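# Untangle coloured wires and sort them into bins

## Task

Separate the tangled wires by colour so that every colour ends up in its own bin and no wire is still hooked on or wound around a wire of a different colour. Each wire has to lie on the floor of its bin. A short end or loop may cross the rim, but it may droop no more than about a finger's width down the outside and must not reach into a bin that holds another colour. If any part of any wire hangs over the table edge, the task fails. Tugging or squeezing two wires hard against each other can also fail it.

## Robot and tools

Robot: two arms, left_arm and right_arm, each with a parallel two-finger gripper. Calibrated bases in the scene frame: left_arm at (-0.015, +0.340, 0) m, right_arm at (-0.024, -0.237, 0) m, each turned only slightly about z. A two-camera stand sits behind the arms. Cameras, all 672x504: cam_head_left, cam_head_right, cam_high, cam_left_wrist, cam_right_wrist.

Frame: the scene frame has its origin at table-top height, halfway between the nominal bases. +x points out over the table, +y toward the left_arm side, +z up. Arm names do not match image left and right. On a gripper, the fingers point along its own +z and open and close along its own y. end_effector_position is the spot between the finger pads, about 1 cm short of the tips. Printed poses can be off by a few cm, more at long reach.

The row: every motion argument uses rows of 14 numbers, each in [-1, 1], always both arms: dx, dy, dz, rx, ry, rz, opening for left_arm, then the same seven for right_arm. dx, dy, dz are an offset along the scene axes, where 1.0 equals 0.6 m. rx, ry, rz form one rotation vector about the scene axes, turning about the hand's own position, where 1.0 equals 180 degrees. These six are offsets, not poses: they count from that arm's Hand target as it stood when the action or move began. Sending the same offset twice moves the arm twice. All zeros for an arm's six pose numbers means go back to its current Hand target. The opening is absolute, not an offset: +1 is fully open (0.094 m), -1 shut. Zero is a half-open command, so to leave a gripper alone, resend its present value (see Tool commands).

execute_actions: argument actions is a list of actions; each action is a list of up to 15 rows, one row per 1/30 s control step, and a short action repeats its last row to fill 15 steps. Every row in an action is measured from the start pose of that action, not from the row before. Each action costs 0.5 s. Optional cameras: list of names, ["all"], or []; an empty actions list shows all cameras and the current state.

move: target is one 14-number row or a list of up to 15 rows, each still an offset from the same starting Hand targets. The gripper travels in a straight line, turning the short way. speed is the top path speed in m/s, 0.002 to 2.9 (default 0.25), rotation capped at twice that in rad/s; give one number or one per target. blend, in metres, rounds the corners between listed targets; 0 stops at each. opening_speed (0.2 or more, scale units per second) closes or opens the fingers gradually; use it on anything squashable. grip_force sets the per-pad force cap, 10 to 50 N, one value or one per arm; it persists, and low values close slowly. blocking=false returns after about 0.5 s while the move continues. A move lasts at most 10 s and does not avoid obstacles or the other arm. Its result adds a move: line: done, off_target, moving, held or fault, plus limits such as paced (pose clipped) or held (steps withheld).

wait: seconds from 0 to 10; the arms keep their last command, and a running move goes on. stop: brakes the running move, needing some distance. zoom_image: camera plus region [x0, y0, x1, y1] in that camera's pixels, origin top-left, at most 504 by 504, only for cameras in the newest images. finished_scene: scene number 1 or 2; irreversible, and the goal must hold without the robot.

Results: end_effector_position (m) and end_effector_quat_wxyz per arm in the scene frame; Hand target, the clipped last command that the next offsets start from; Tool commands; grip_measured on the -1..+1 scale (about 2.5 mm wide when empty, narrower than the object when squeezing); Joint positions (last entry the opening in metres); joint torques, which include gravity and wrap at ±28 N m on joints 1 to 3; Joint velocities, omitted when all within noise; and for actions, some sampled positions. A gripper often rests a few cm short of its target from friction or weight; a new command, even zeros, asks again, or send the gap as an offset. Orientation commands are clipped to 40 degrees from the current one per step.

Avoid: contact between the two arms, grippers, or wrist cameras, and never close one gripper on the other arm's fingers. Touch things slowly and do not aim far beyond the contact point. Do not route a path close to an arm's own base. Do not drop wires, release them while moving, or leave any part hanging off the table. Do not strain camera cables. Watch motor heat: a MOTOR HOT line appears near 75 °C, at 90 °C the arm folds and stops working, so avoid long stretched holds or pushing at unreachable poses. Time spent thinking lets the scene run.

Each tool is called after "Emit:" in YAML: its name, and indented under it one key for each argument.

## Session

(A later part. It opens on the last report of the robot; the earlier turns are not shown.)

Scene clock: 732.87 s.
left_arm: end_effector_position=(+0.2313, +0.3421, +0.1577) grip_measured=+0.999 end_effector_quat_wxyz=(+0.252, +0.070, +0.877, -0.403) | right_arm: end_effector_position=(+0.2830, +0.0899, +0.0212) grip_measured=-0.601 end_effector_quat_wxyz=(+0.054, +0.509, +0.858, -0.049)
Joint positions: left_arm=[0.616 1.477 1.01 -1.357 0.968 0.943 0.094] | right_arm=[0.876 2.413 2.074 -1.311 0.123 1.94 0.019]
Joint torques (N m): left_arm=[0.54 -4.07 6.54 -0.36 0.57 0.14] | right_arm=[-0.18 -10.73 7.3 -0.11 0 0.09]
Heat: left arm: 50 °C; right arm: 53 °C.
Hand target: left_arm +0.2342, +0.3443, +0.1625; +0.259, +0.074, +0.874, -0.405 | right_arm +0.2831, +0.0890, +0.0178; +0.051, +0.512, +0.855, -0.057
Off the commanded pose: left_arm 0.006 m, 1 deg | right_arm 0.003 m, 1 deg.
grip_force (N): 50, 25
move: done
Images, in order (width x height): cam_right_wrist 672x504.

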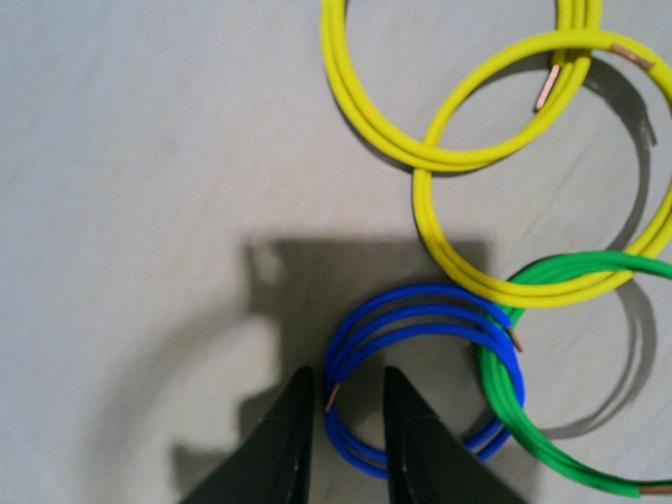

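Emit:
move:
  target:
    - [0,0,0,0,0,0,1,0.003,0.002,0.018,0,0,0,-0.6]
  speed: 0.05
  cameras: ["cam_right_wrist"]

Emit:
zoom_image:
  camera: "cam_right_wrist"
  region: [270, 230, 570, 480]

Scene clock: 740.77 s.
left_arm: end_effector_position=(+0.2313, +0.3421, +0.1577) grip_measured=+0.999 end_effector_quat_wxyz=(+0.252, +0.070, +0.877, -0.403) | right_arm: end_effector_position=(+0.2831, +0.0901, +0.0325) grip_measured=-0.601 end_effector_quat_wxyz=(+0.054, +0.508, +0.858, -0.050)
Joint positions: left_arm=[0.616 1.477 1.01 -1.357 0.968 0.943 0.094] | right_arm=[0.876 2.413 2.118 -1.358 0.123 1.94 0.019]
Joint torques (N m): left_arm=[0.4 -4.16 6.54 -0.34 0.6 0.18] | right_arm=[-0.29 -10.25 8.09 -0.11 0 0.07]
Heat: left arm: 50 °C; right arm: 54 °C.
Hand target: left_arm +0.2342, +0.3443, +0.1625; +0.259, +0.074, +0.874, -0.405 | right_arm +0.2849, +0.0903, +0.0286; +0.051, +0.512, +0.855, -0.057
Off the commanded pose: left_arm 0.006 m, 1 deg | right_arm 0.004 m, 1 deg.
grip_force (N): 50, 25
move: done
Images, in order (width x height): cam_right_wrist 672x504.

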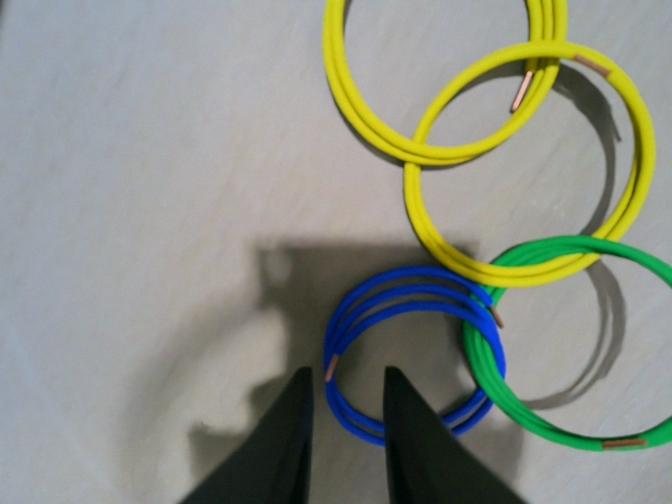

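Scaled by 1.680 from the camera's 672x504 image, which has a finer 960x720 frame.

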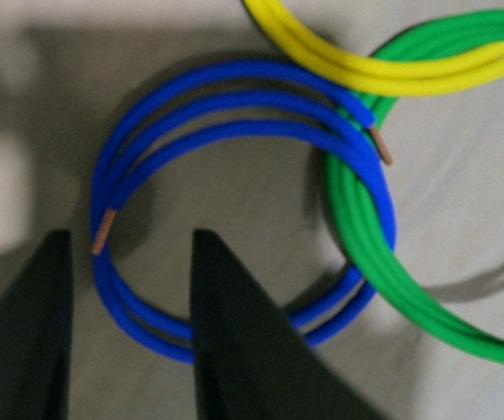

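Emit:
move:
  target:
    - [0,0,0,0,0,0,1,0.004,-0.006,-0.02,0,0,0,-0.6]
  speed: 0.05
  cameras: ["cam_right_wrist"]

Emit:
zoom_image:
  camera: "cam_right_wrist"
  region: [270, 230, 570, 480]

Scene clock: 749.60 s.
left_arm: end_effector_position=(+0.2313, +0.3421, +0.1577) grip_measured=+0.999 end_effector_quat_wxyz=(+0.252, +0.070, +0.877, -0.403) | right_arm: end_effector_position=(+0.2891, +0.0931, +0.0320) grip_measured=-0.601 end_effector_quat_wxyz=(+0.056, +0.512, +0.856, -0.038)
Joint positions: left_arm=[0.616 1.477 1.01 -1.357 0.968 0.943 0.094] | right_arm=[0.87 2.413 2.118 -1.332 0.123 1.94 0.019]
Joint torques (N m): left_arm=[0.59 -4.11 6.65 -0.37 0.6 0.22] | right_arm=[-0.53 -10.4 4.12 0.16 0.01 -0.02]
Heat: left arm: 50 °C; right arm: 54 °C.
Hand target: left_arm +0.2342, +0.3443, +0.1625; +0.259, +0.074, +0.874, -0.405 | right_arm +0.2872, +0.0867, +0.0166; +0.051, +0.512, +0.855, -0.057
Off the commanded pose: left_arm 0.006 m, 1 deg | right_arm 0.017 m, 2 deg.
grip_force (N): 50, 25
move: off_target (right_arm)
Images, in order (width x height): cam_right_wrist 672x504.

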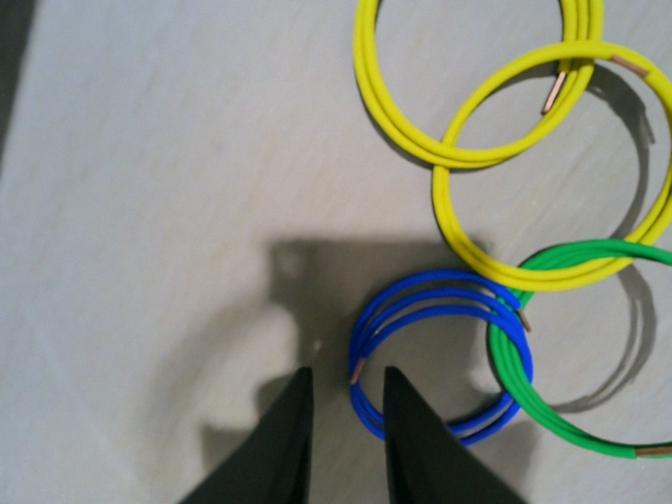

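Scaled by 1.680 from the camera's 672x504 image, which has a finer 960x720 frame.

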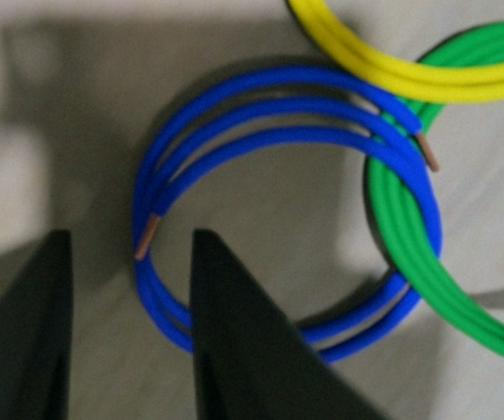

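Emit:
move:
  target:
    - [0,0,0,0,0,0,1,0,0,-0.004,0,0,0,-0.95]
  speed: 0.05
  opening_speed: 0.3
  cameras: ["cam_right_wrist"]

Emit:
zoom_image:
  camera: "cam_right_wrist"
  region: [270, 230, 570, 480]

Scene clock: 779.03 s.
left_arm: end_effector_position=(+0.2313, +0.3421, +0.1577) grip_measured=+0.999 end_effector_quat_wxyz=(+0.252, +0.070, +0.877, -0.403) | right_arm: end_effector_position=(+0.2890, +0.0930, +0.0297) grip_measured=-0.948 end_effector_quat_wxyz=(+0.056, +0.512, +0.856, -0.038)
Joint positions: left_arm=[0.616 1.477 1.01 -1.357 0.968 0.943 0.094] | right_arm=[0.87 2.413 2.109 -1.323 0.123 1.94 0.002]
Joint torques (N m): left_arm=[0.44 -4.04 6.67 -0.35 0.58 0.14] | right_arm=[-0.53 -10.29 4.25 0.18 0.01 -0.02]
Heat: left arm: 50 °C; right arm: 54 °C.
Hand target: left_arm +0.2342, +0.3443, +0.1625; +0.259, +0.074, +0.874, -0.405 | right_arm +0.2873, +0.0867, +0.0142; +0.051, +0.512, +0.855, -0.057
Off the commanded pose: left_arm 0.006 m, 1 deg | right_arm 0.017 m, 2 deg.
grip_force (N): 50, 25
move: off_target (right_arm)
Images, in order (width x height): cam_right_wrist 672x504.

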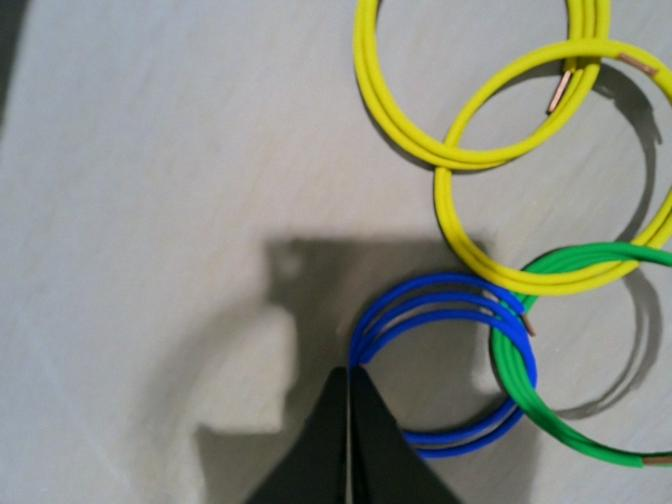

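Scaled by 1.680 from the camera's 672x504 image, which has a finer 960x720 frame.

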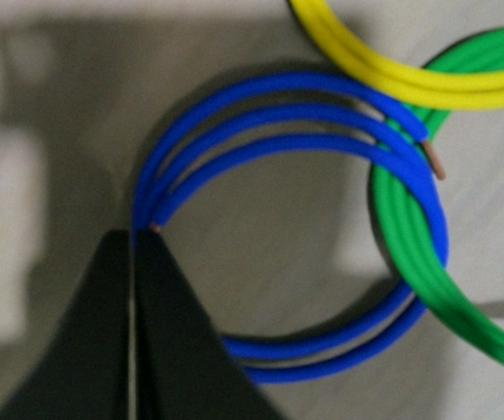

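Emit:
move:
  target:
    - [0,0,0,0,0,0,1,0,0,0,0,0,0,-0.75]
    - [0,0,0,0,0,0,1,-0.006,-0.004,-0.007,0,0,0,-0.75]
  speed: 0.05
  cameras: ["cam_right_wrist"]

Emit:
zoom_image:
  camera: "cam_right_wrist"
  region: [270, 230, 570, 480]

Scene clock: 790.87 s.
left_arm: end_effector_position=(+0.2313, +0.3421, +0.1577) grip_measured=+0.999 end_effector_quat_wxyz=(+0.252, +0.070, +0.877, -0.403) | right_arm: end_effector_position=(+0.2852, +0.0887, +0.0199) grip_measured=-0.751 end_effector_quat_wxyz=(+0.054, +0.511, +0.857, -0.048)
Joint positions: left_arm=[0.616 1.477 1.01 -1.357 0.968 0.943 0.094] | right_arm=[0.87 2.413 2.069 -1.303 0.123 1.94 0.012]
Joint torques (N m): left_arm=[0.39 -4.18 6.67 -0.37 0.58 0.2] | right_arm=[-0.34 -11.71 3.58 0.26 0 0]
Heat: left arm: 50 °C; right arm: 54 °C.
Hand target: left_arm +0.2342, +0.3443, +0.1625; +0.259, +0.074, +0.874, -0.405 | right_arm +0.2836, +0.0843, +0.0100; +0.051, +0.512, +0.855, -0.057
Off the commanded pose: left_arm 0.006 m, 1 deg | right_arm 0.011 m, 1 deg.
grip_force (N): 50, 25
move: off_target (right_arm)
Images, in order (width x height): cam_right_wrist 672x504.

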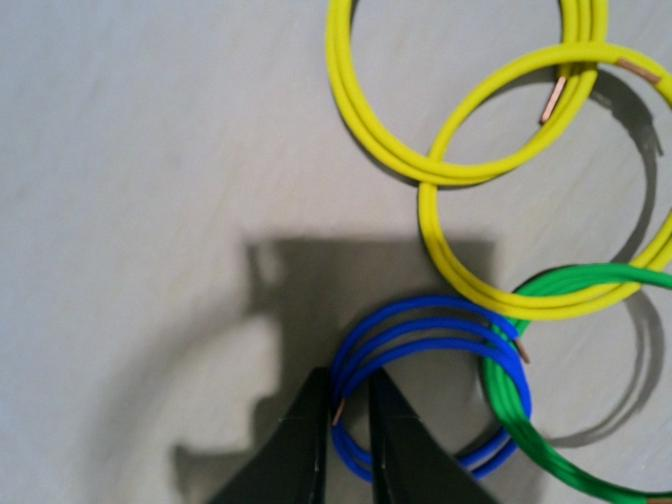

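Scaled by 1.680 from the camera's 672x504 image, which has a finer 960x720 frame.

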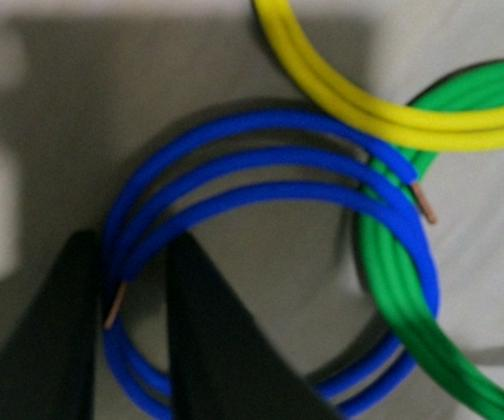

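Emit:
move:
  target:
    - [0,0,0,0,0,0,1,0,0,0.04,0,0,0,-0.75]
    - [0,0,0,0,0,0,1,0,0,0.015,0,0,0,-0.75]
  speed: 0.05
  cameras: ["cam_right_wrist"]

Scene clock: 805.47 s.
left_arm: end_effector_position=(+0.2313, +0.3421, +0.1577) grip_measured=+0.999 end_effector_quat_wxyz=(+0.252, +0.070, +0.877, -0.403) | right_arm: end_effector_position=(+0.2845, +0.0878, +0.0240) grip_measured=-0.751 end_effector_quat_wxyz=(+0.053, +0.511, +0.857, -0.051)
Joint positions: left_arm=[0.616 1.477 1.01 -1.357 0.968 0.943 0.094] | right_arm=[0.87 2.413 2.085 -1.325 0.123 1.94 0.012]
Joint torques (N m): left_arm=[0.53 -3.97 6.56 -0.4 0.57 0.16] | right_arm=[-0.35 -12.04 4.36 0.13 0 0]
Motor temperatures (°C): left_arm=[33 37 50 32 33 33 34] | right_arm=[31 56 44 35 34 32 34]
Heat: left arm: 50 °C; right arm: 56 °C.
Hand target: left_arm +0.2342, +0.3443, +0.1625; +0.259, +0.074, +0.874, -0.405 | right_arm +0.2836, +0.0843, +0.0189; +0.051, +0.512, +0.855, -0.057
Off the commanded pose: left_arm 0.006 m, 1 deg | right_arm 0.006 m, 1 deg.
grip_force (N): 50, 25
move: done
Images, in order (width x height): cam_right_wrist 672x504.

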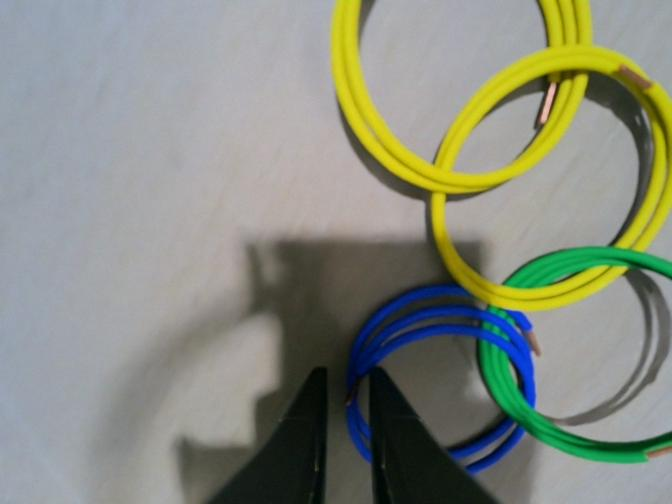

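Emit:
move:
  target:
    - [0,0,0,0,0,0,1,0,0,0,0,0,0,-0.97]
  speed: 0.05
  opening_speed: 0.3
  cameras: ["cam_right_wrist"]

Emit:
zoom_image:
  camera: "cam_right_wrist"
  region: [270, 230, 570, 480]

Scene clock: 813.90 s.
left_arm: end_effector_position=(+0.2313, +0.3421, +0.1577) grip_measured=+0.999 end_effector_quat_wxyz=(+0.252, +0.070, +0.877, -0.403) | right_arm: end_effector_position=(+0.2846, +0.0879, +0.0240) grip_measured=-0.957 end_effector_quat_wxyz=(+0.054, +0.511, +0.857, -0.050)
Joint positions: left_arm=[0.616 1.477 1.01 -1.357 0.968 0.943 0.094] | right_arm=[0.87 2.413 2.085 -1.324 0.123 1.94 0.002]
Joint torques (N m): left_arm=[0.59 -4.11 6.52 -0.4 0.59 0.14] | right_arm=[-0.34 -12.04 4.36 0.13 0.01 0]
Motor temperatures (°C): left_arm=[33 37 50 32 33 33 34] | right_arm=[31 56 44 35 34 32 34]
Heat: left arm: 50 °C; right arm: 56 °C.
Hand target: left_arm +0.2342, +0.3443, +0.1625; +0.259, +0.074, +0.874, -0.405 | right_arm +0.2837, +0.0843, +0.0189; +0.051, +0.512, +0.855, -0.057
Off the commanded pose: left_arm 0.006 m, 1 deg | right_arm 0.006 m, 1 deg.
grip_force (N): 50, 25
move: done
Images, in order (width x height): cam_right_wrist 672x504.

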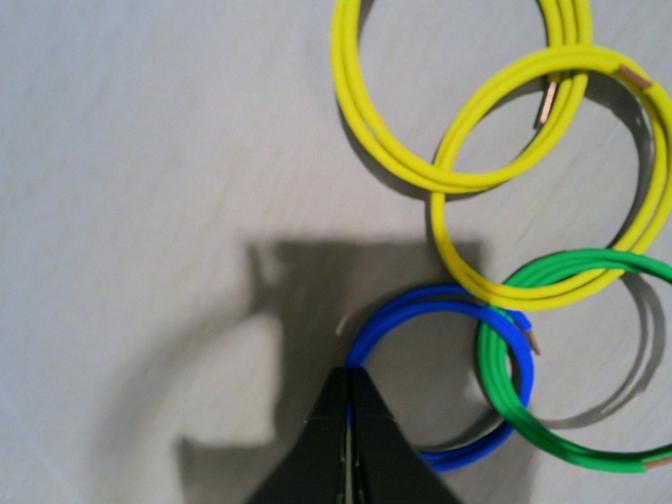

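Scaled by 1.680 from the camera's 672x504 image, which has a finer 960x720 frame.

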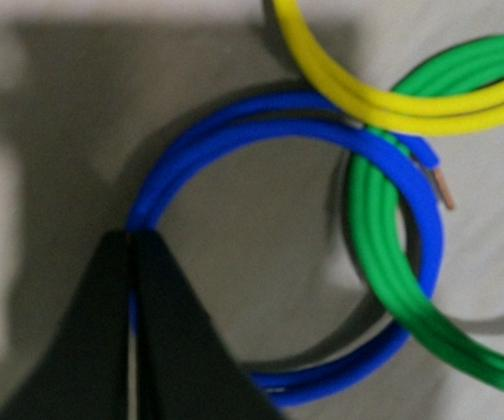

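Emit:
move:
  target:
    - [0,0,0,0,0,0,1,0,0,0.1,0,0,0,-0.98]
  speed: 0.05
  cameras: ["cam_right_wrist","cam_left_wrist"]

Emit:
zoom_image:
  camera: "cam_right_wrist"
  region: [270, 230, 570, 480]

Emit:
zoom_image:
  camera: "cam_left_wrist"
  region: [380, 150, 510, 290]

Scene clock: 827.40 s.
left_arm: end_effector_position=(+0.2313, +0.3421, +0.1577) grip_measured=+0.999 end_effector_quat_wxyz=(+0.252, +0.070, +0.877, -0.403) | right_arm: end_effector_position=(+0.2813, +0.0840, +0.0745) grip_measured=-0.961 end_effector_quat_wxyz=(+0.052, +0.510, +0.856, -0.059)
Joint positions: left_arm=[0.616 1.477 1.01 -1.357 0.968 0.943 0.094] | right_arm=[0.87 2.413 2.284 -1.541 0.123 1.94 0.002]
Joint torques (N m): left_arm=[0.69 -4.26 6.58 -0.42 0.58 0.12] | right_arm=[-0.35 -11.75 8.06 -0.17 0.01 -0.01]
Motor temperatures (°C): left_arm=[33 37 51 32 33 33 34] | right_arm=[31 57 44 35 34 32 34]
Heat: left arm: 51 °C; right arm: 57 °C.
Hand target: left_arm +0.2342, +0.3443, +0.1625; +0.259, +0.074, +0.874, -0.405 | right_arm +0.2837, +0.0843, +0.0790; +0.051, +0.512, +0.855, -0.057
Off the commanded pose: left_arm 0.006 m, 1 deg | right_arm 0.005 m, 0 deg.
grip_force (N): 50, 25
move: done
Images, in order (width x height): cam_left_wrist 672x504, cam_right_wrist 672x504.

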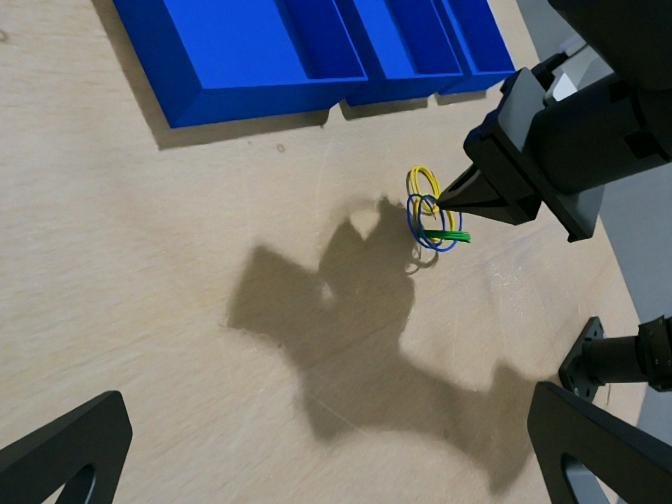

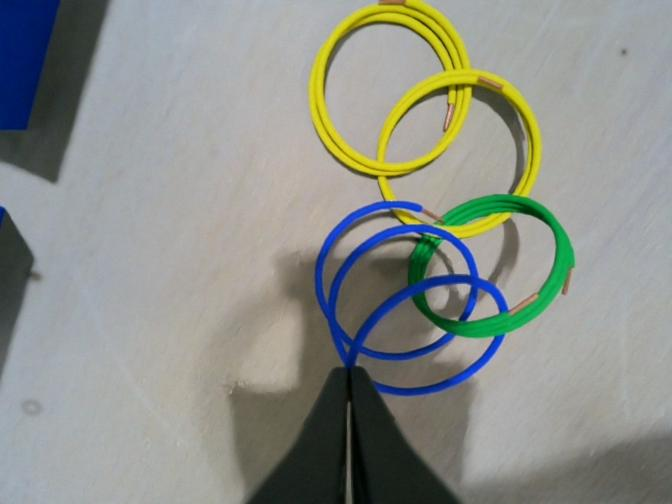

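Scaled by 1.680 from the camera's 672x504 image, which has a finer 960x720 frame.

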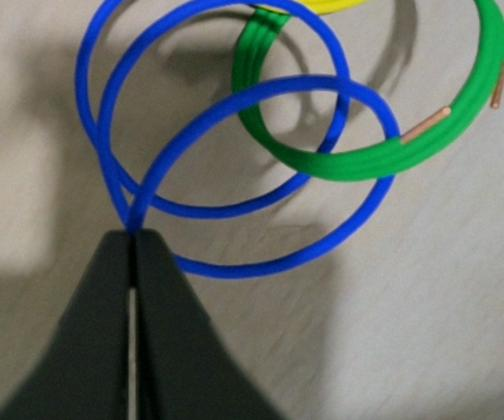

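Scaled by 3.600 from the camera's 672x504 image, which has a finer 960x720 frame.

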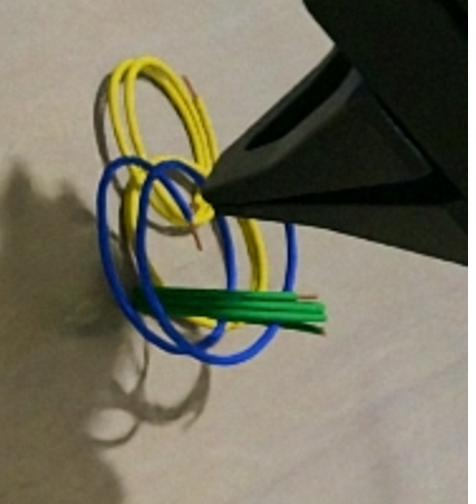

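Emit:
move:
  target:
    - [0,0,0,0,0,0,1,-0.0228,0.0183,0,0,0,0.261,-0.98]
    - [0,0,0,0,0,0,1,-0.0512,0.0143,0,0,0,0.517,-0.98]
  speed: 0.12
  blend: [0.005,0]
  cameras: ["cam_right_wrist","cam_left_wrist"]

Emit:
zoom_image:
  camera: "cam_left_wrist"
  region: [380, 150, 510, 290]

Scene clock: 863.33 s.
left_arm: end_effector_position=(+0.2313, +0.3421, +0.1577) grip_measured=+0.999 end_effector_quat_wxyz=(+0.252, +0.070, +0.877, -0.403) | right_arm: end_effector_position=(+0.2552, +0.0902, +0.0656) grip_measured=-0.961 end_effector_quat_wxyz=(+0.063, -0.264, +0.962, -0.017)
Joint positions: left_arm=[0.616 1.477 1.01 -1.357 0.968 0.943 0.094] | right_arm=[0.917 2.126 1.773 -1.136 0.103 0.366 0.002]
Joint torques (N m): left_arm=[0.47 -4.31 6.64 -0.41 0.57 0.16] | right_arm=[0.35 -14.23 4.49 0.55 -0.08 -0.07]
Motor temperatures (°C): left_arm=[33 37 51 32 33 33 34] | right_arm=[31 59 46 35 34 32 34]
Heat: left arm: 51 °C; right arm: 59 °C.
Hand target: left_arm +0.2342, +0.3443, +0.1625; +0.259, +0.074, +0.874, -0.405 | right_arm +0.2530, +0.0928, +0.0788; +0.076, -0.268, +0.960, -0.002
Off the commanded pose: left_arm 0.006 m, 1 deg | right_arm 0.014 m, 2 deg.
grip_force (N): 50, 25
move: off_target (right_arm)
Images, in order (width x height): cam_left_wrist 672x504, cam_right_wrist 672x504.

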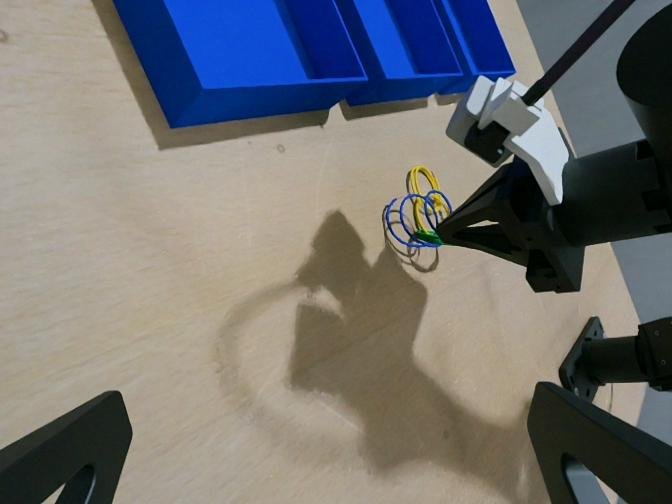

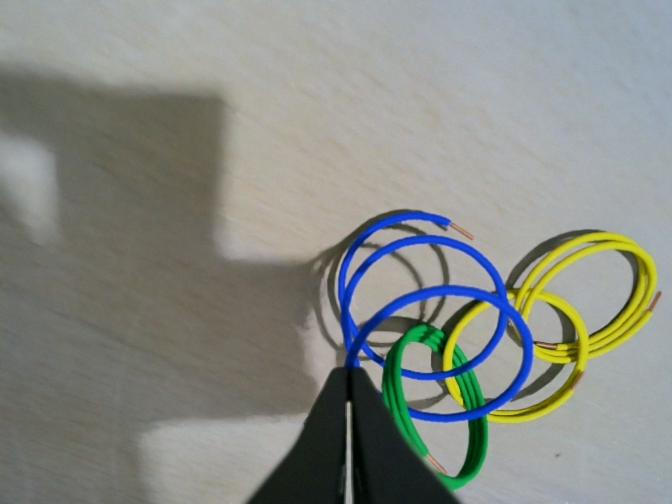

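Scaled by 3.600 from the camera's 672x504 image, which has a finer 960x720 frame.

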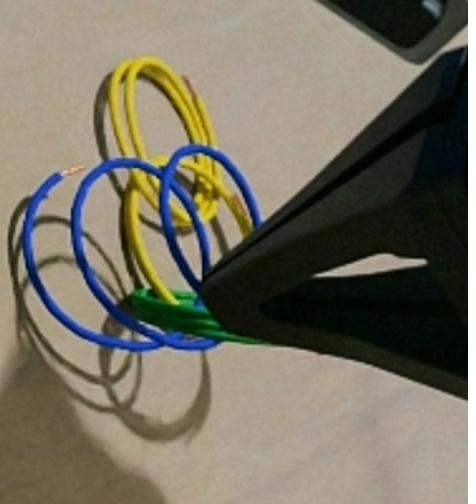

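Emit:
move:
  target:
    - [0,0,0,0,0,0,1,-0.01,-0.022,0,0,0,0.24,-0.98]
  speed: 0.12
  cameras: ["cam_right_wrist","cam_left_wrist"]

Emit:
zoom_image:
  camera: "cam_left_wrist"
  region: [380, 150, 510, 290]

Emit:
zoom_image:
  camera: "cam_right_wrist"
  region: [270, 230, 570, 480]

Scene clock: 889.67 s.
left_arm: end_effector_position=(+0.2313, +0.3421, +0.1577) grip_measured=+0.999 end_effector_quat_wxyz=(+0.252, +0.070, +0.877, -0.403) | right_arm: end_effector_position=(+0.2466, +0.0796, +0.0670) grip_measured=-0.961 end_effector_quat_wxyz=(+0.055, -0.603, +0.795, +0.015)
Joint positions: left_arm=[0.616 1.477 1.01 -1.357 0.968 0.943 0.094] | right_arm=[0.871 2.038 1.645 -1.063 -0.006 -0.438 0.002]
Joint torques (N m): left_arm=[0.38 -4.18 6.61 -0.36 0.57 0.18] | right_arm=[-0.55 -13.37 4.52 0.64 -0.23 -0.06]
Motor temperatures (°C): left_arm=[33 37 51 32 33 33 34] | right_arm=[31 59 45 35 34 32 34]
Heat: left arm: 51 °C; right arm: 59 °C.
Hand target: left_arm +0.2342, +0.3443, +0.1625; +0.259, +0.074, +0.874, -0.405 | right_arm +0.2469, +0.0797, +0.0790; +0.072, -0.603, +0.794, +0.026
Off the commanded pose: left_arm 0.006 m, 1 deg | right_arm 0.012 m, 2 deg.
grip_force (N): 50, 25
move: off_target (right_arm)
Images, in order (width x height): cam_left_wrist 672x504, cam_right_wrist 672x504.

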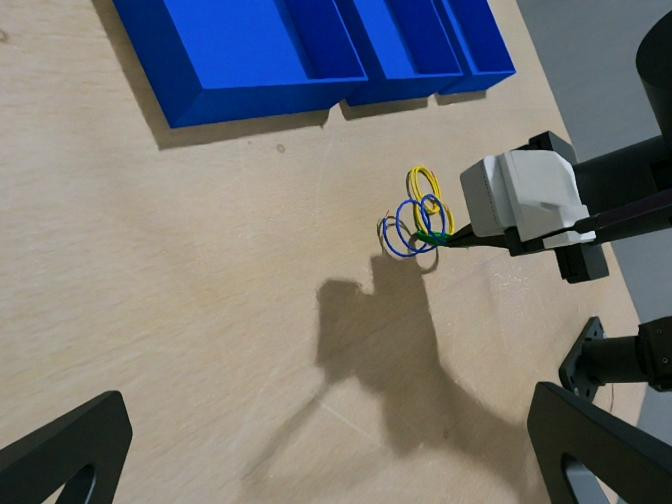

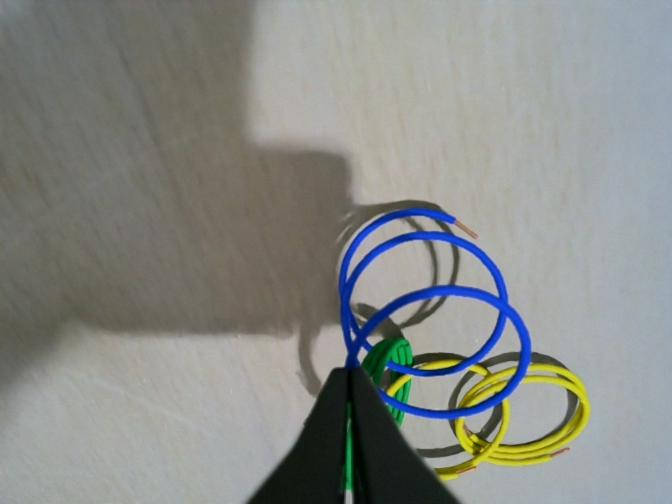

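Scaled by 3.600 from the camera's 672x504 image, which has a finer 960x720 frame.

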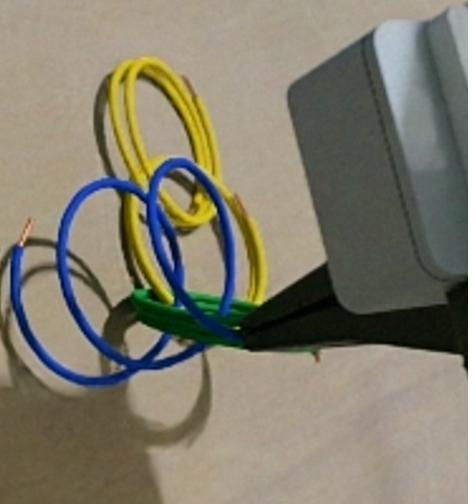

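Scaled by 1.680 from the camera's 672x504 image, which has a finer 960x720 frame.

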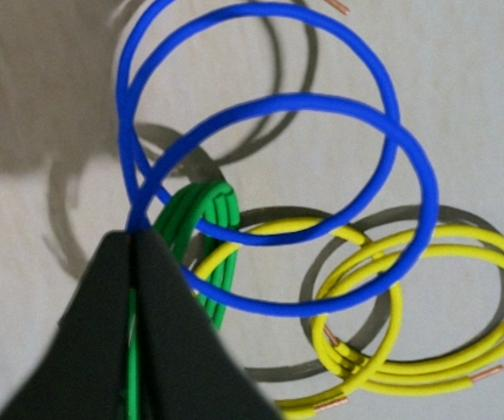

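Emit:
move:
  target:
    - [0,0,0,0,0,0,1,0,0,-0.06,0,0,0,-0.98]
    - [0,0,0,0,0,0,1,0,0,-0.078,0,0,0,-0.98]
  speed: 0.06
  cameras: ["cam_right_wrist","cam_left_wrist"]

Emit:
zoom_image:
  camera: "cam_left_wrist"
  region: [380, 150, 510, 290]

Scene clock: 911.37 s.
left_arm: end_effector_position=(+0.2313, +0.3421, +0.1577) grip_measured=+0.999 end_effector_quat_wxyz=(+0.252, +0.070, +0.877, -0.403) | right_arm: end_effector_position=(+0.2478, +0.0810, +0.0356) grip_measured=-0.961 end_effector_quat_wxyz=(+0.074, -0.603, +0.794, +0.019)
Joint positions: left_arm=[0.616 1.477 1.01 -1.357 0.968 0.943 0.094] | right_arm=[0.871 2.037 1.511 -0.892 -0.006 -0.439 0.002]
Joint torques (N m): left_arm=[0.59 -4.15 6.74 -0.37 0.6 0.16] | right_arm=[-0.58 -9.83 4.52 0.73 -0.24 -0.08]
Motor temperatures (°C): left_arm=[33 37 51 32 33 33 34] | right_arm=[31 64 45 35 34 32 34]
Heat: left arm: 51 °C; right arm: 64 °C.
Hand target: left_arm +0.2342, +0.3443, +0.1625; +0.259, +0.074, +0.874, -0.405 | right_arm +0.2470, +0.0797, +0.0322; +0.072, -0.603, +0.794, +0.026
Off the commanded pose: left_arm 0.006 m, 1 deg | right_arm 0.004 m, 1 deg.
grip_force (N): 50, 25
move: done
Images, in order (width x height): cam_left_wrist 672x504, cam_right_wrist 672x504.

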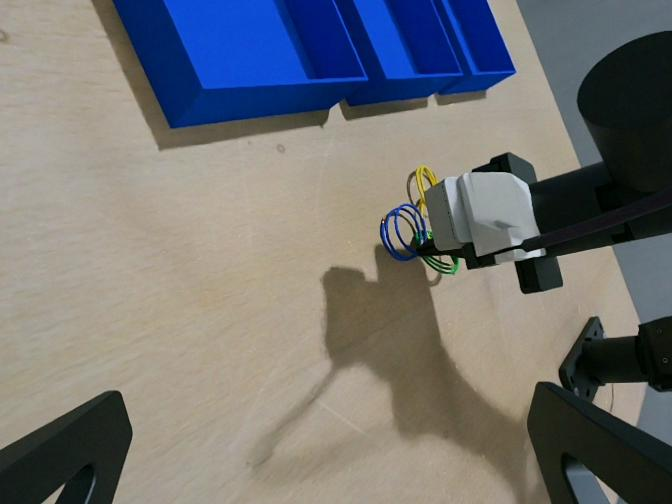

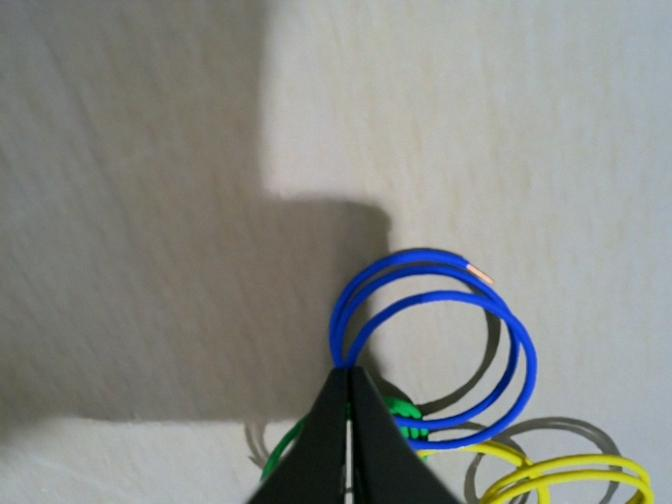

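Scaled by 3.600 from the camera's 672x504 image, which has a finer 960x720 frame.

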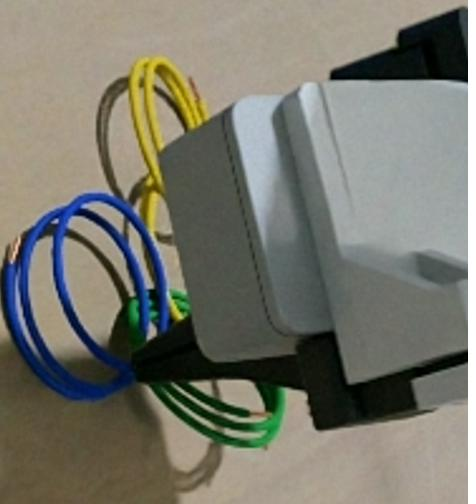

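Emit:
move:
  target:
    - [0,0,0,0,0,0,1,0,0,-0.0145,0,0,0,-0.98]
    - [0,0,0,0,0,0,1,0,0,-0.0145,0,0,0,-0.75]
  speed: 0.06
  opening_speed: 0.3
  cameras: ["cam_right_wrist","cam_left_wrist"]

Emit:
zoom_image:
  camera: "cam_left_wrist"
  region: [370, 180, 480, 300]

Emit:
zoom_image:
  camera: "cam_right_wrist"
  region: [270, 230, 570, 480]

Scene clock: 929.23 s.
left_arm: end_effector_position=(+0.2313, +0.3421, +0.1577) grip_measured=+0.999 end_effector_quat_wxyz=(+0.252, +0.070, +0.877, -0.403) | right_arm: end_effector_position=(+0.2488, +0.0822, +0.0312) grip_measured=-0.752 end_effector_quat_wxyz=(+0.080, -0.603, +0.794, +0.020)
Joint positions: left_arm=[0.616 1.477 1.01 -1.357 0.968 0.943 0.094] | right_arm=[0.871 2.037 1.491 -0.86 -0.006 -0.439 0.012]
Joint torques (N m): left_arm=[0.46 -4.07 6.71 -0.34 0.56 0.18] | right_arm=[-0.57 -9.01 4.42 0.74 -0.24 -0.07]
Motor temperatures (°C): left_arm=[33 37 51 32 33 33 34] | right_arm=[31 60 45 35 34 32 34]
Heat: left arm: 51 °C; right arm: 60 °C.
Hand target: left_arm +0.2342, +0.3443, +0.1625; +0.259, +0.074, +0.874, -0.405 | right_arm +0.2470, +0.0798, +0.0235; +0.072, -0.603, +0.794, +0.026
Off the commanded pose: left_arm 0.006 m, 1 deg | right_arm 0.008 m, 1 deg.
grip_force (N): 50, 25
move: done
Images, in order (width x height): cam_left_wrist 672x504, cam_right_wrist 672x504.

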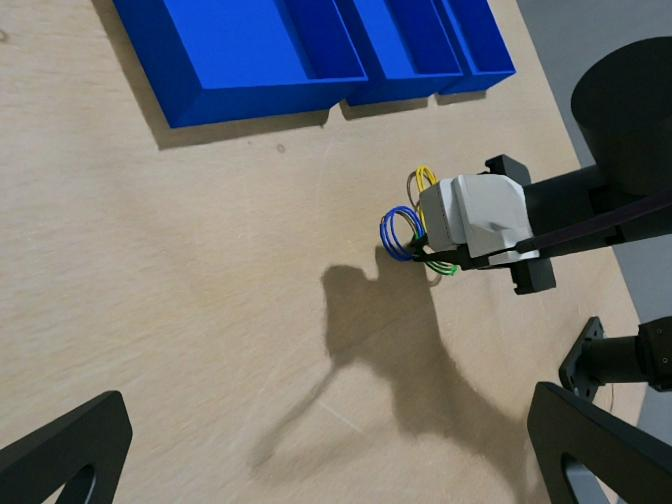

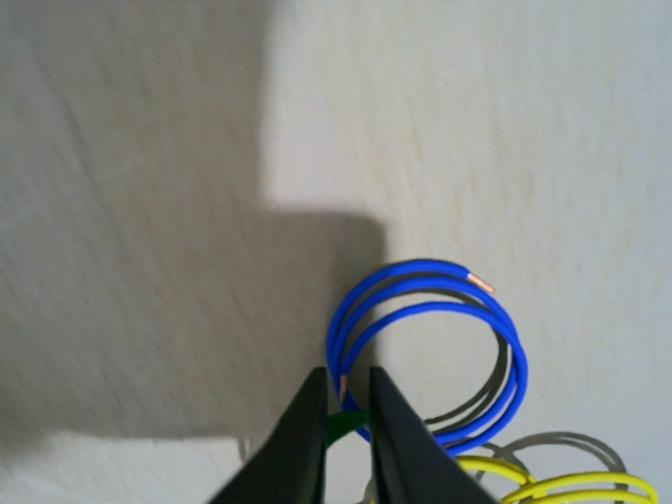

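Scaled by 4.200 from the camera's 672x504 image, which has a finer 960x720 frame.

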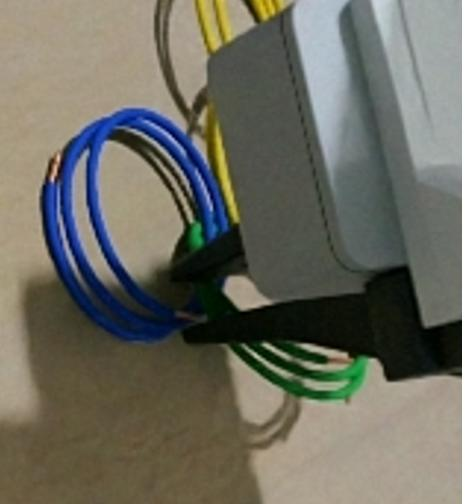

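Scaled by 1.680 from the camera's 672x504 image, which has a finer 960x720 frame.

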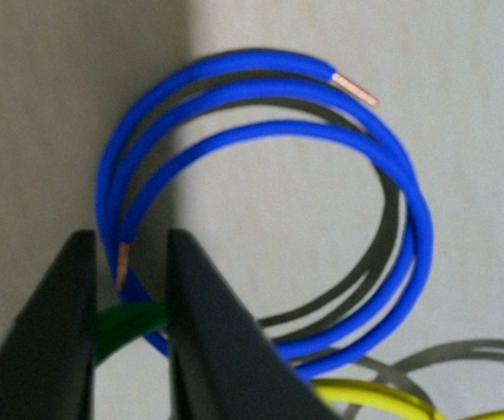

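Emit:
move:
  target:
    - [0,0,0,0,0,0,1,0.006,0.0115,-0.003,0,0,0,-0.75]
  speed: 0.06
  cameras: ["cam_right_wrist"]

Emit:
zoom_image:
  camera: "cam_right_wrist"
  region: [270, 230, 570, 480]

Scene clock: 939.10 s.
left_arm: end_effector_position=(+0.2313, +0.3421, +0.1577) grip_measured=+0.999 end_effector_quat_wxyz=(+0.252, +0.070, +0.877, -0.403) | right_arm: end_effector_position=(+0.2476, +0.0809, +0.0236) grip_measured=-0.752 end_effector_quat_wxyz=(+0.070, -0.603, +0.794, +0.018)
Joint positions: left_arm=[0.616 1.477 1.01 -1.357 0.968 0.943 0.094] | right_arm=[0.871 2.056 1.491 -0.86 -0.006 -0.439 0.012]
Joint torques (N m): left_arm=[0.51 -4.14 6.52 -0.36 0.55 0.16] | right_arm=[-0.21 -8.31 7.35 0.63 -0.22 -0.02]
Motor temperatures (°C): left_arm=[33 37 51 32 33 33 34] | right_arm=[31 58 44 35 34 32 34]
Heat: left arm: 51 °C; right arm: 58 °C.
Hand target: left_arm +0.2342, +0.3443, +0.1625; +0.259, +0.074, +0.874, -0.405 | right_arm +0.2506, +0.0867, +0.0218; +0.072, -0.603, +0.794, +0.026
Off the commanded pose: left_arm 0.006 m, 1 deg | right_arm 0.007 m, 1 deg.
grip_force (N): 50, 25
move: done
Images, in order (width x height): cam_right_wrist 672x504.

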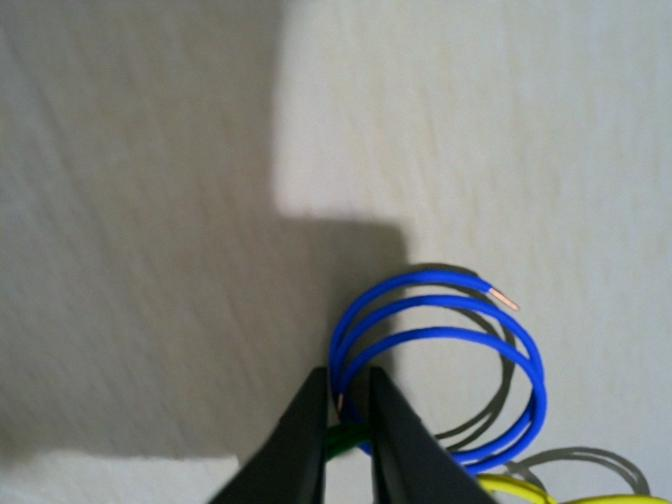

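Scaled by 1.680 from the camera's 672x504 image, which has a finer 960x720 frame.

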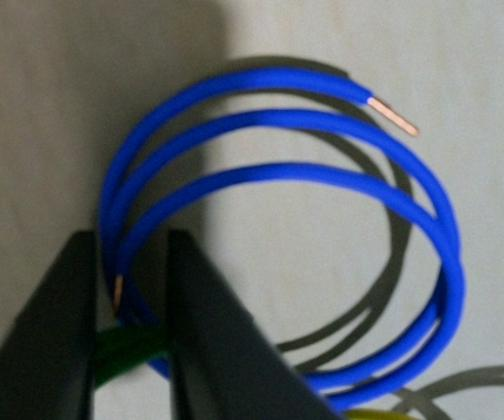

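Emit:
move:
  target:
    - [0,0,0,0,0,0,1,0.006,0.012,0.018,0,0,0,-0.75]
  speed: 0.06
  cameras: ["cam_right_wrist"]

Emit:
zoom_image:
  camera: "cam_right_wrist"
  region: [270, 230, 570, 480]

Scene clock: 953.73 s.
left_arm: end_effector_position=(+0.2313, +0.3421, +0.1577) grip_measured=+0.999 end_effector_quat_wxyz=(+0.252, +0.070, +0.877, -0.403) | right_arm: end_effector_position=(+0.2530, +0.0872, +0.0336) grip_measured=-0.752 end_effector_quat_wxyz=(+0.075, -0.603, +0.794, +0.019)
Joint positions: left_arm=[0.616 1.477 1.01 -1.357 0.968 0.943 0.094] | right_arm=[0.871 2.068 1.549 -0.897 -0.006 -0.439 0.012]
Joint torques (N m): left_arm=[0.42 -4.3 6.65 -0.37 0.64 0.16] | right_arm=[0.17 -8.1 8.43 0.47 -0.22 0.03]
Motor temperatures (°C): left_arm=[33 37 51 32 33 33 34] | right_arm=[31 56 45 35 34 32 34]
Heat: left arm: 51 °C; right arm: 56 °C.
Hand target: left_arm +0.2342, +0.3443, +0.1625; +0.259, +0.074, +0.874, -0.405 | right_arm +0.2541, +0.0938, +0.0324; +0.072, -0.603, +0.794, +0.026
Off the commanded pose: left_arm 0.006 m, 1 deg | right_arm 0.007 m, 1 deg.
grip_force (N): 50, 25
move: done
Images, in order (width x height): cam_right_wrist 672x504.

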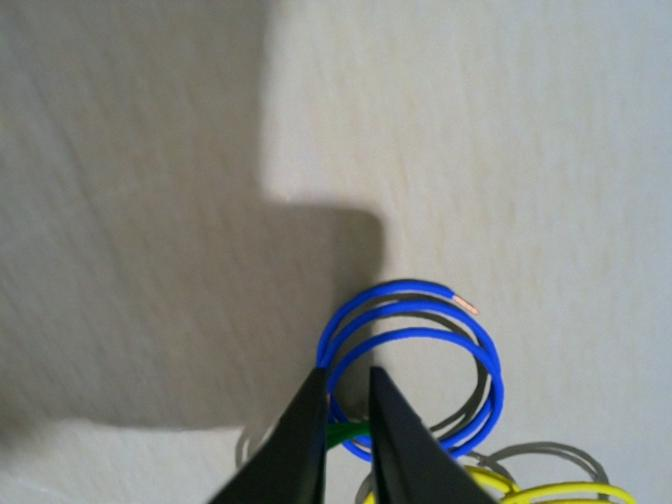

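Scaled by 1.680 from the camera's 672x504 image, which has a finer 960x720 frame.

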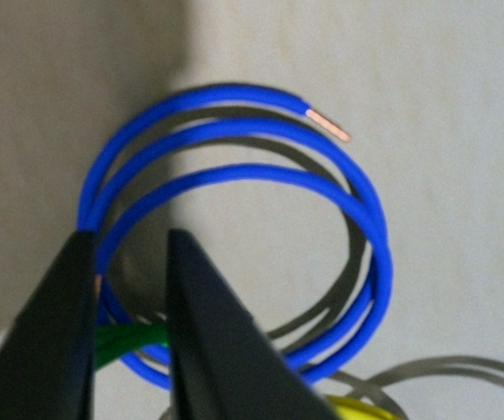

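Emit:
move:
  target:
    - [0,0,0,0,0,0,1,0,0,-0.014,0,0,0,-0.75]
    - [0,0,0,0,0,0,1,0,0,-0.014,0,0,0,-0.98]
  speed: 0.06
  opening_speed: 0.3
  cameras: ["cam_right_wrist","cam_left_wrist"]

Emit:
zoom_image:
  camera: "cam_right_wrist"
  region: [270, 230, 570, 480]

Scene clock: 965.23 s.
left_arm: end_effector_position=(+0.2313, +0.3421, +0.1577) grip_measured=+0.999 end_effector_quat_wxyz=(+0.252, +0.070, +0.877, -0.403) | right_arm: end_effector_position=(+0.2535, +0.0877, +0.0288) grip_measured=-0.974 end_effector_quat_wxyz=(+0.072, -0.603, +0.794, +0.019)
Joint positions: left_arm=[0.616 1.477 1.01 -1.357 0.968 0.943 0.094] | right_arm=[0.871 2.08 1.549 -0.891 -0.006 -0.439 0.001]
Joint torques (N m): left_arm=[0.4 -4.18 6.57 -0.38 0.6 0.14] | right_arm=[0.17 -8.39 6.72 0.71 -0.22 0.03]
Heat: left arm: 51 °C; right arm: 54 °C.
Hand target: left_arm +0.2342, +0.3443, +0.1625; +0.259, +0.074, +0.874, -0.405 | right_arm +0.2541, +0.0938, +0.0240; +0.072, -0.603, +0.794, +0.026
Off the commanded pose: left_arm 0.006 m, 1 deg | right_arm 0.008 m, 1 deg.
grip_force (N): 50, 25
move: done
Images, in order (width x height): cam_left_wrist 672x504, cam_right_wrist 672x504.

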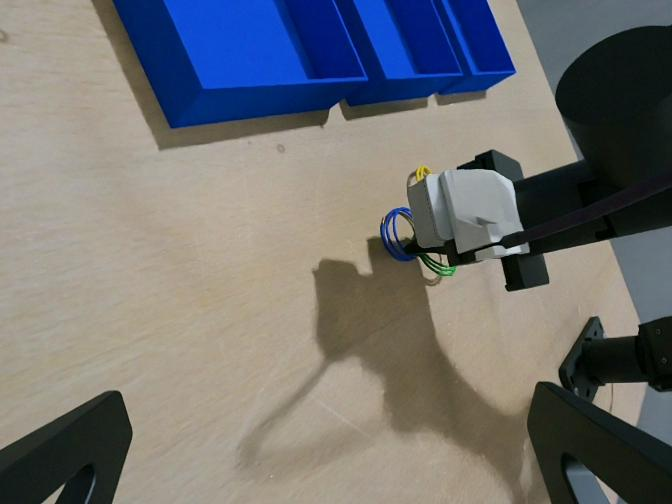

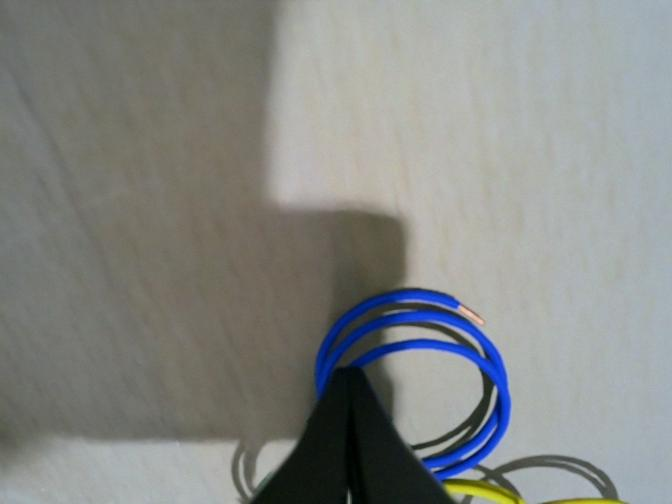

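Scaled by 1.680 from the camera's 672x504 image, which has a finer 960x720 frame.

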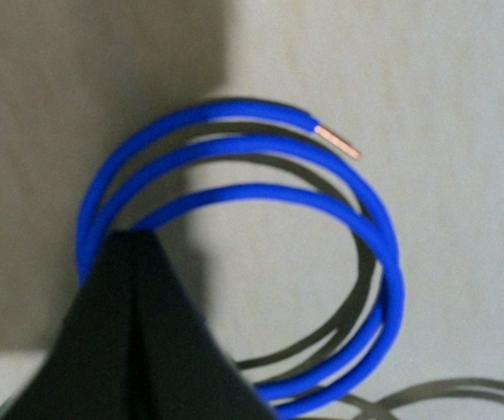

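Looks like Q alone. Lift.

Emit:
move:
  target:
    - [0,0,0,0,0,0,1,0,0,0.13,0,0,0,-0.99]
  speed: 0.06
  cameras: ["cam_right_wrist","cam_left_wrist"]

Emit:
zoom_image:
  camera: "cam_right_wrist"
  region: [270, 200, 570, 450]

Emit:
zoom_image:
  camera: "cam_left_wrist"
  region: [370, 150, 490, 290]

Scene clock: 975.03 s.
left_arm: end_effector_position=(+0.2313, +0.3421, +0.1577) grip_measured=+0.999 end_effector_quat_wxyz=(+0.252, +0.070, +0.877, -0.403) | right_arm: end_effector_position=(+0.2522, +0.0862, +0.0812) grip_measured=-0.981 end_effector_quat_wxyz=(+0.049, -0.604, +0.795, +0.014)
Joint positions: left_arm=[0.616 1.477 1.01 -1.357 0.968 0.943 0.094] | right_arm=[0.871 2.08 1.766 -1.156 -0.006 -0.439 0.001]
Joint torques (N m): left_arm=[0.44 -4.21 6.6 -0.34 0.55 0.14] | right_arm=[0.16 -12.77 8.57 0.36 -0.22 0.02]
Heat: left arm: 51 °C; right arm: 53 °C.
Hand target: left_arm +0.2342, +0.3443, +0.1625; +0.259, +0.074, +0.874, -0.405 | right_arm +0.2541, +0.0938, +0.1021; +0.072, -0.603, +0.794, +0.026
Off the commanded pose: left_arm 0.006 m, 1 deg | right_arm 0.022 m, 3 deg.
grip_force (N): 50, 25
move: off_target (right_arm)
Images, in order (width x height): cam_left_wrist 672x504, cam_right_wrist 672x504.

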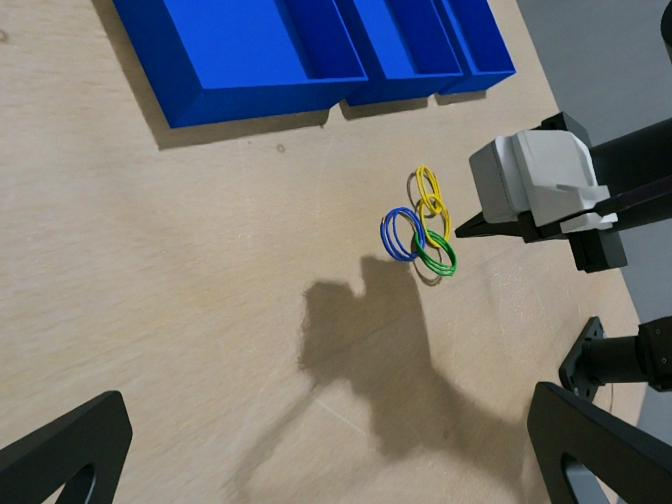

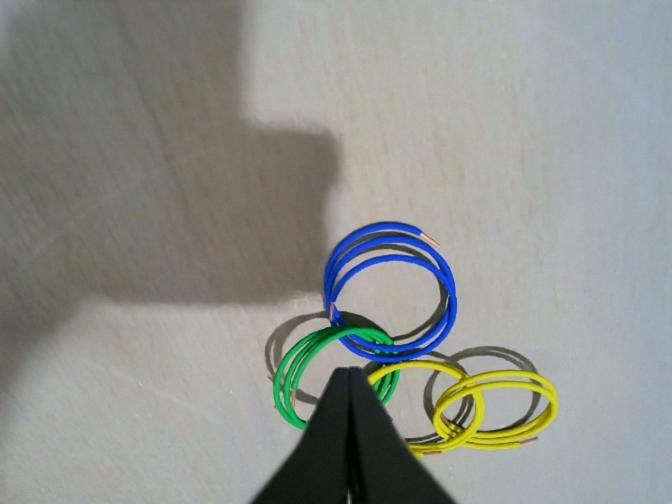

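Scaled by 1.680 from the camera's 672x504 image, which has a finer 960x720 frame.

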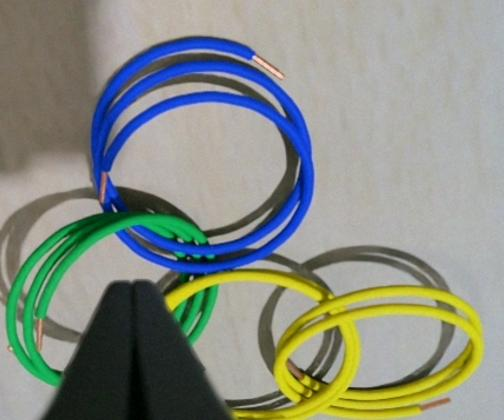

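Scaled by 3.600 from the camera's 672x504 image, which has a finer 960x720 frame.

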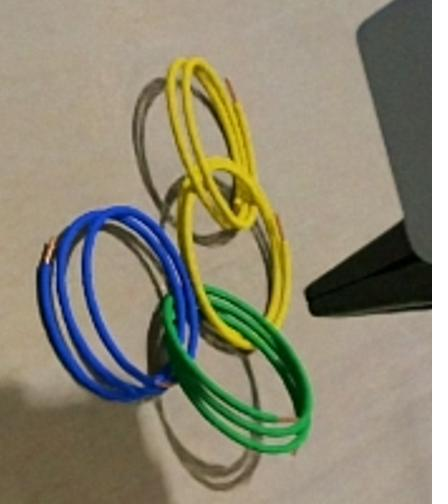

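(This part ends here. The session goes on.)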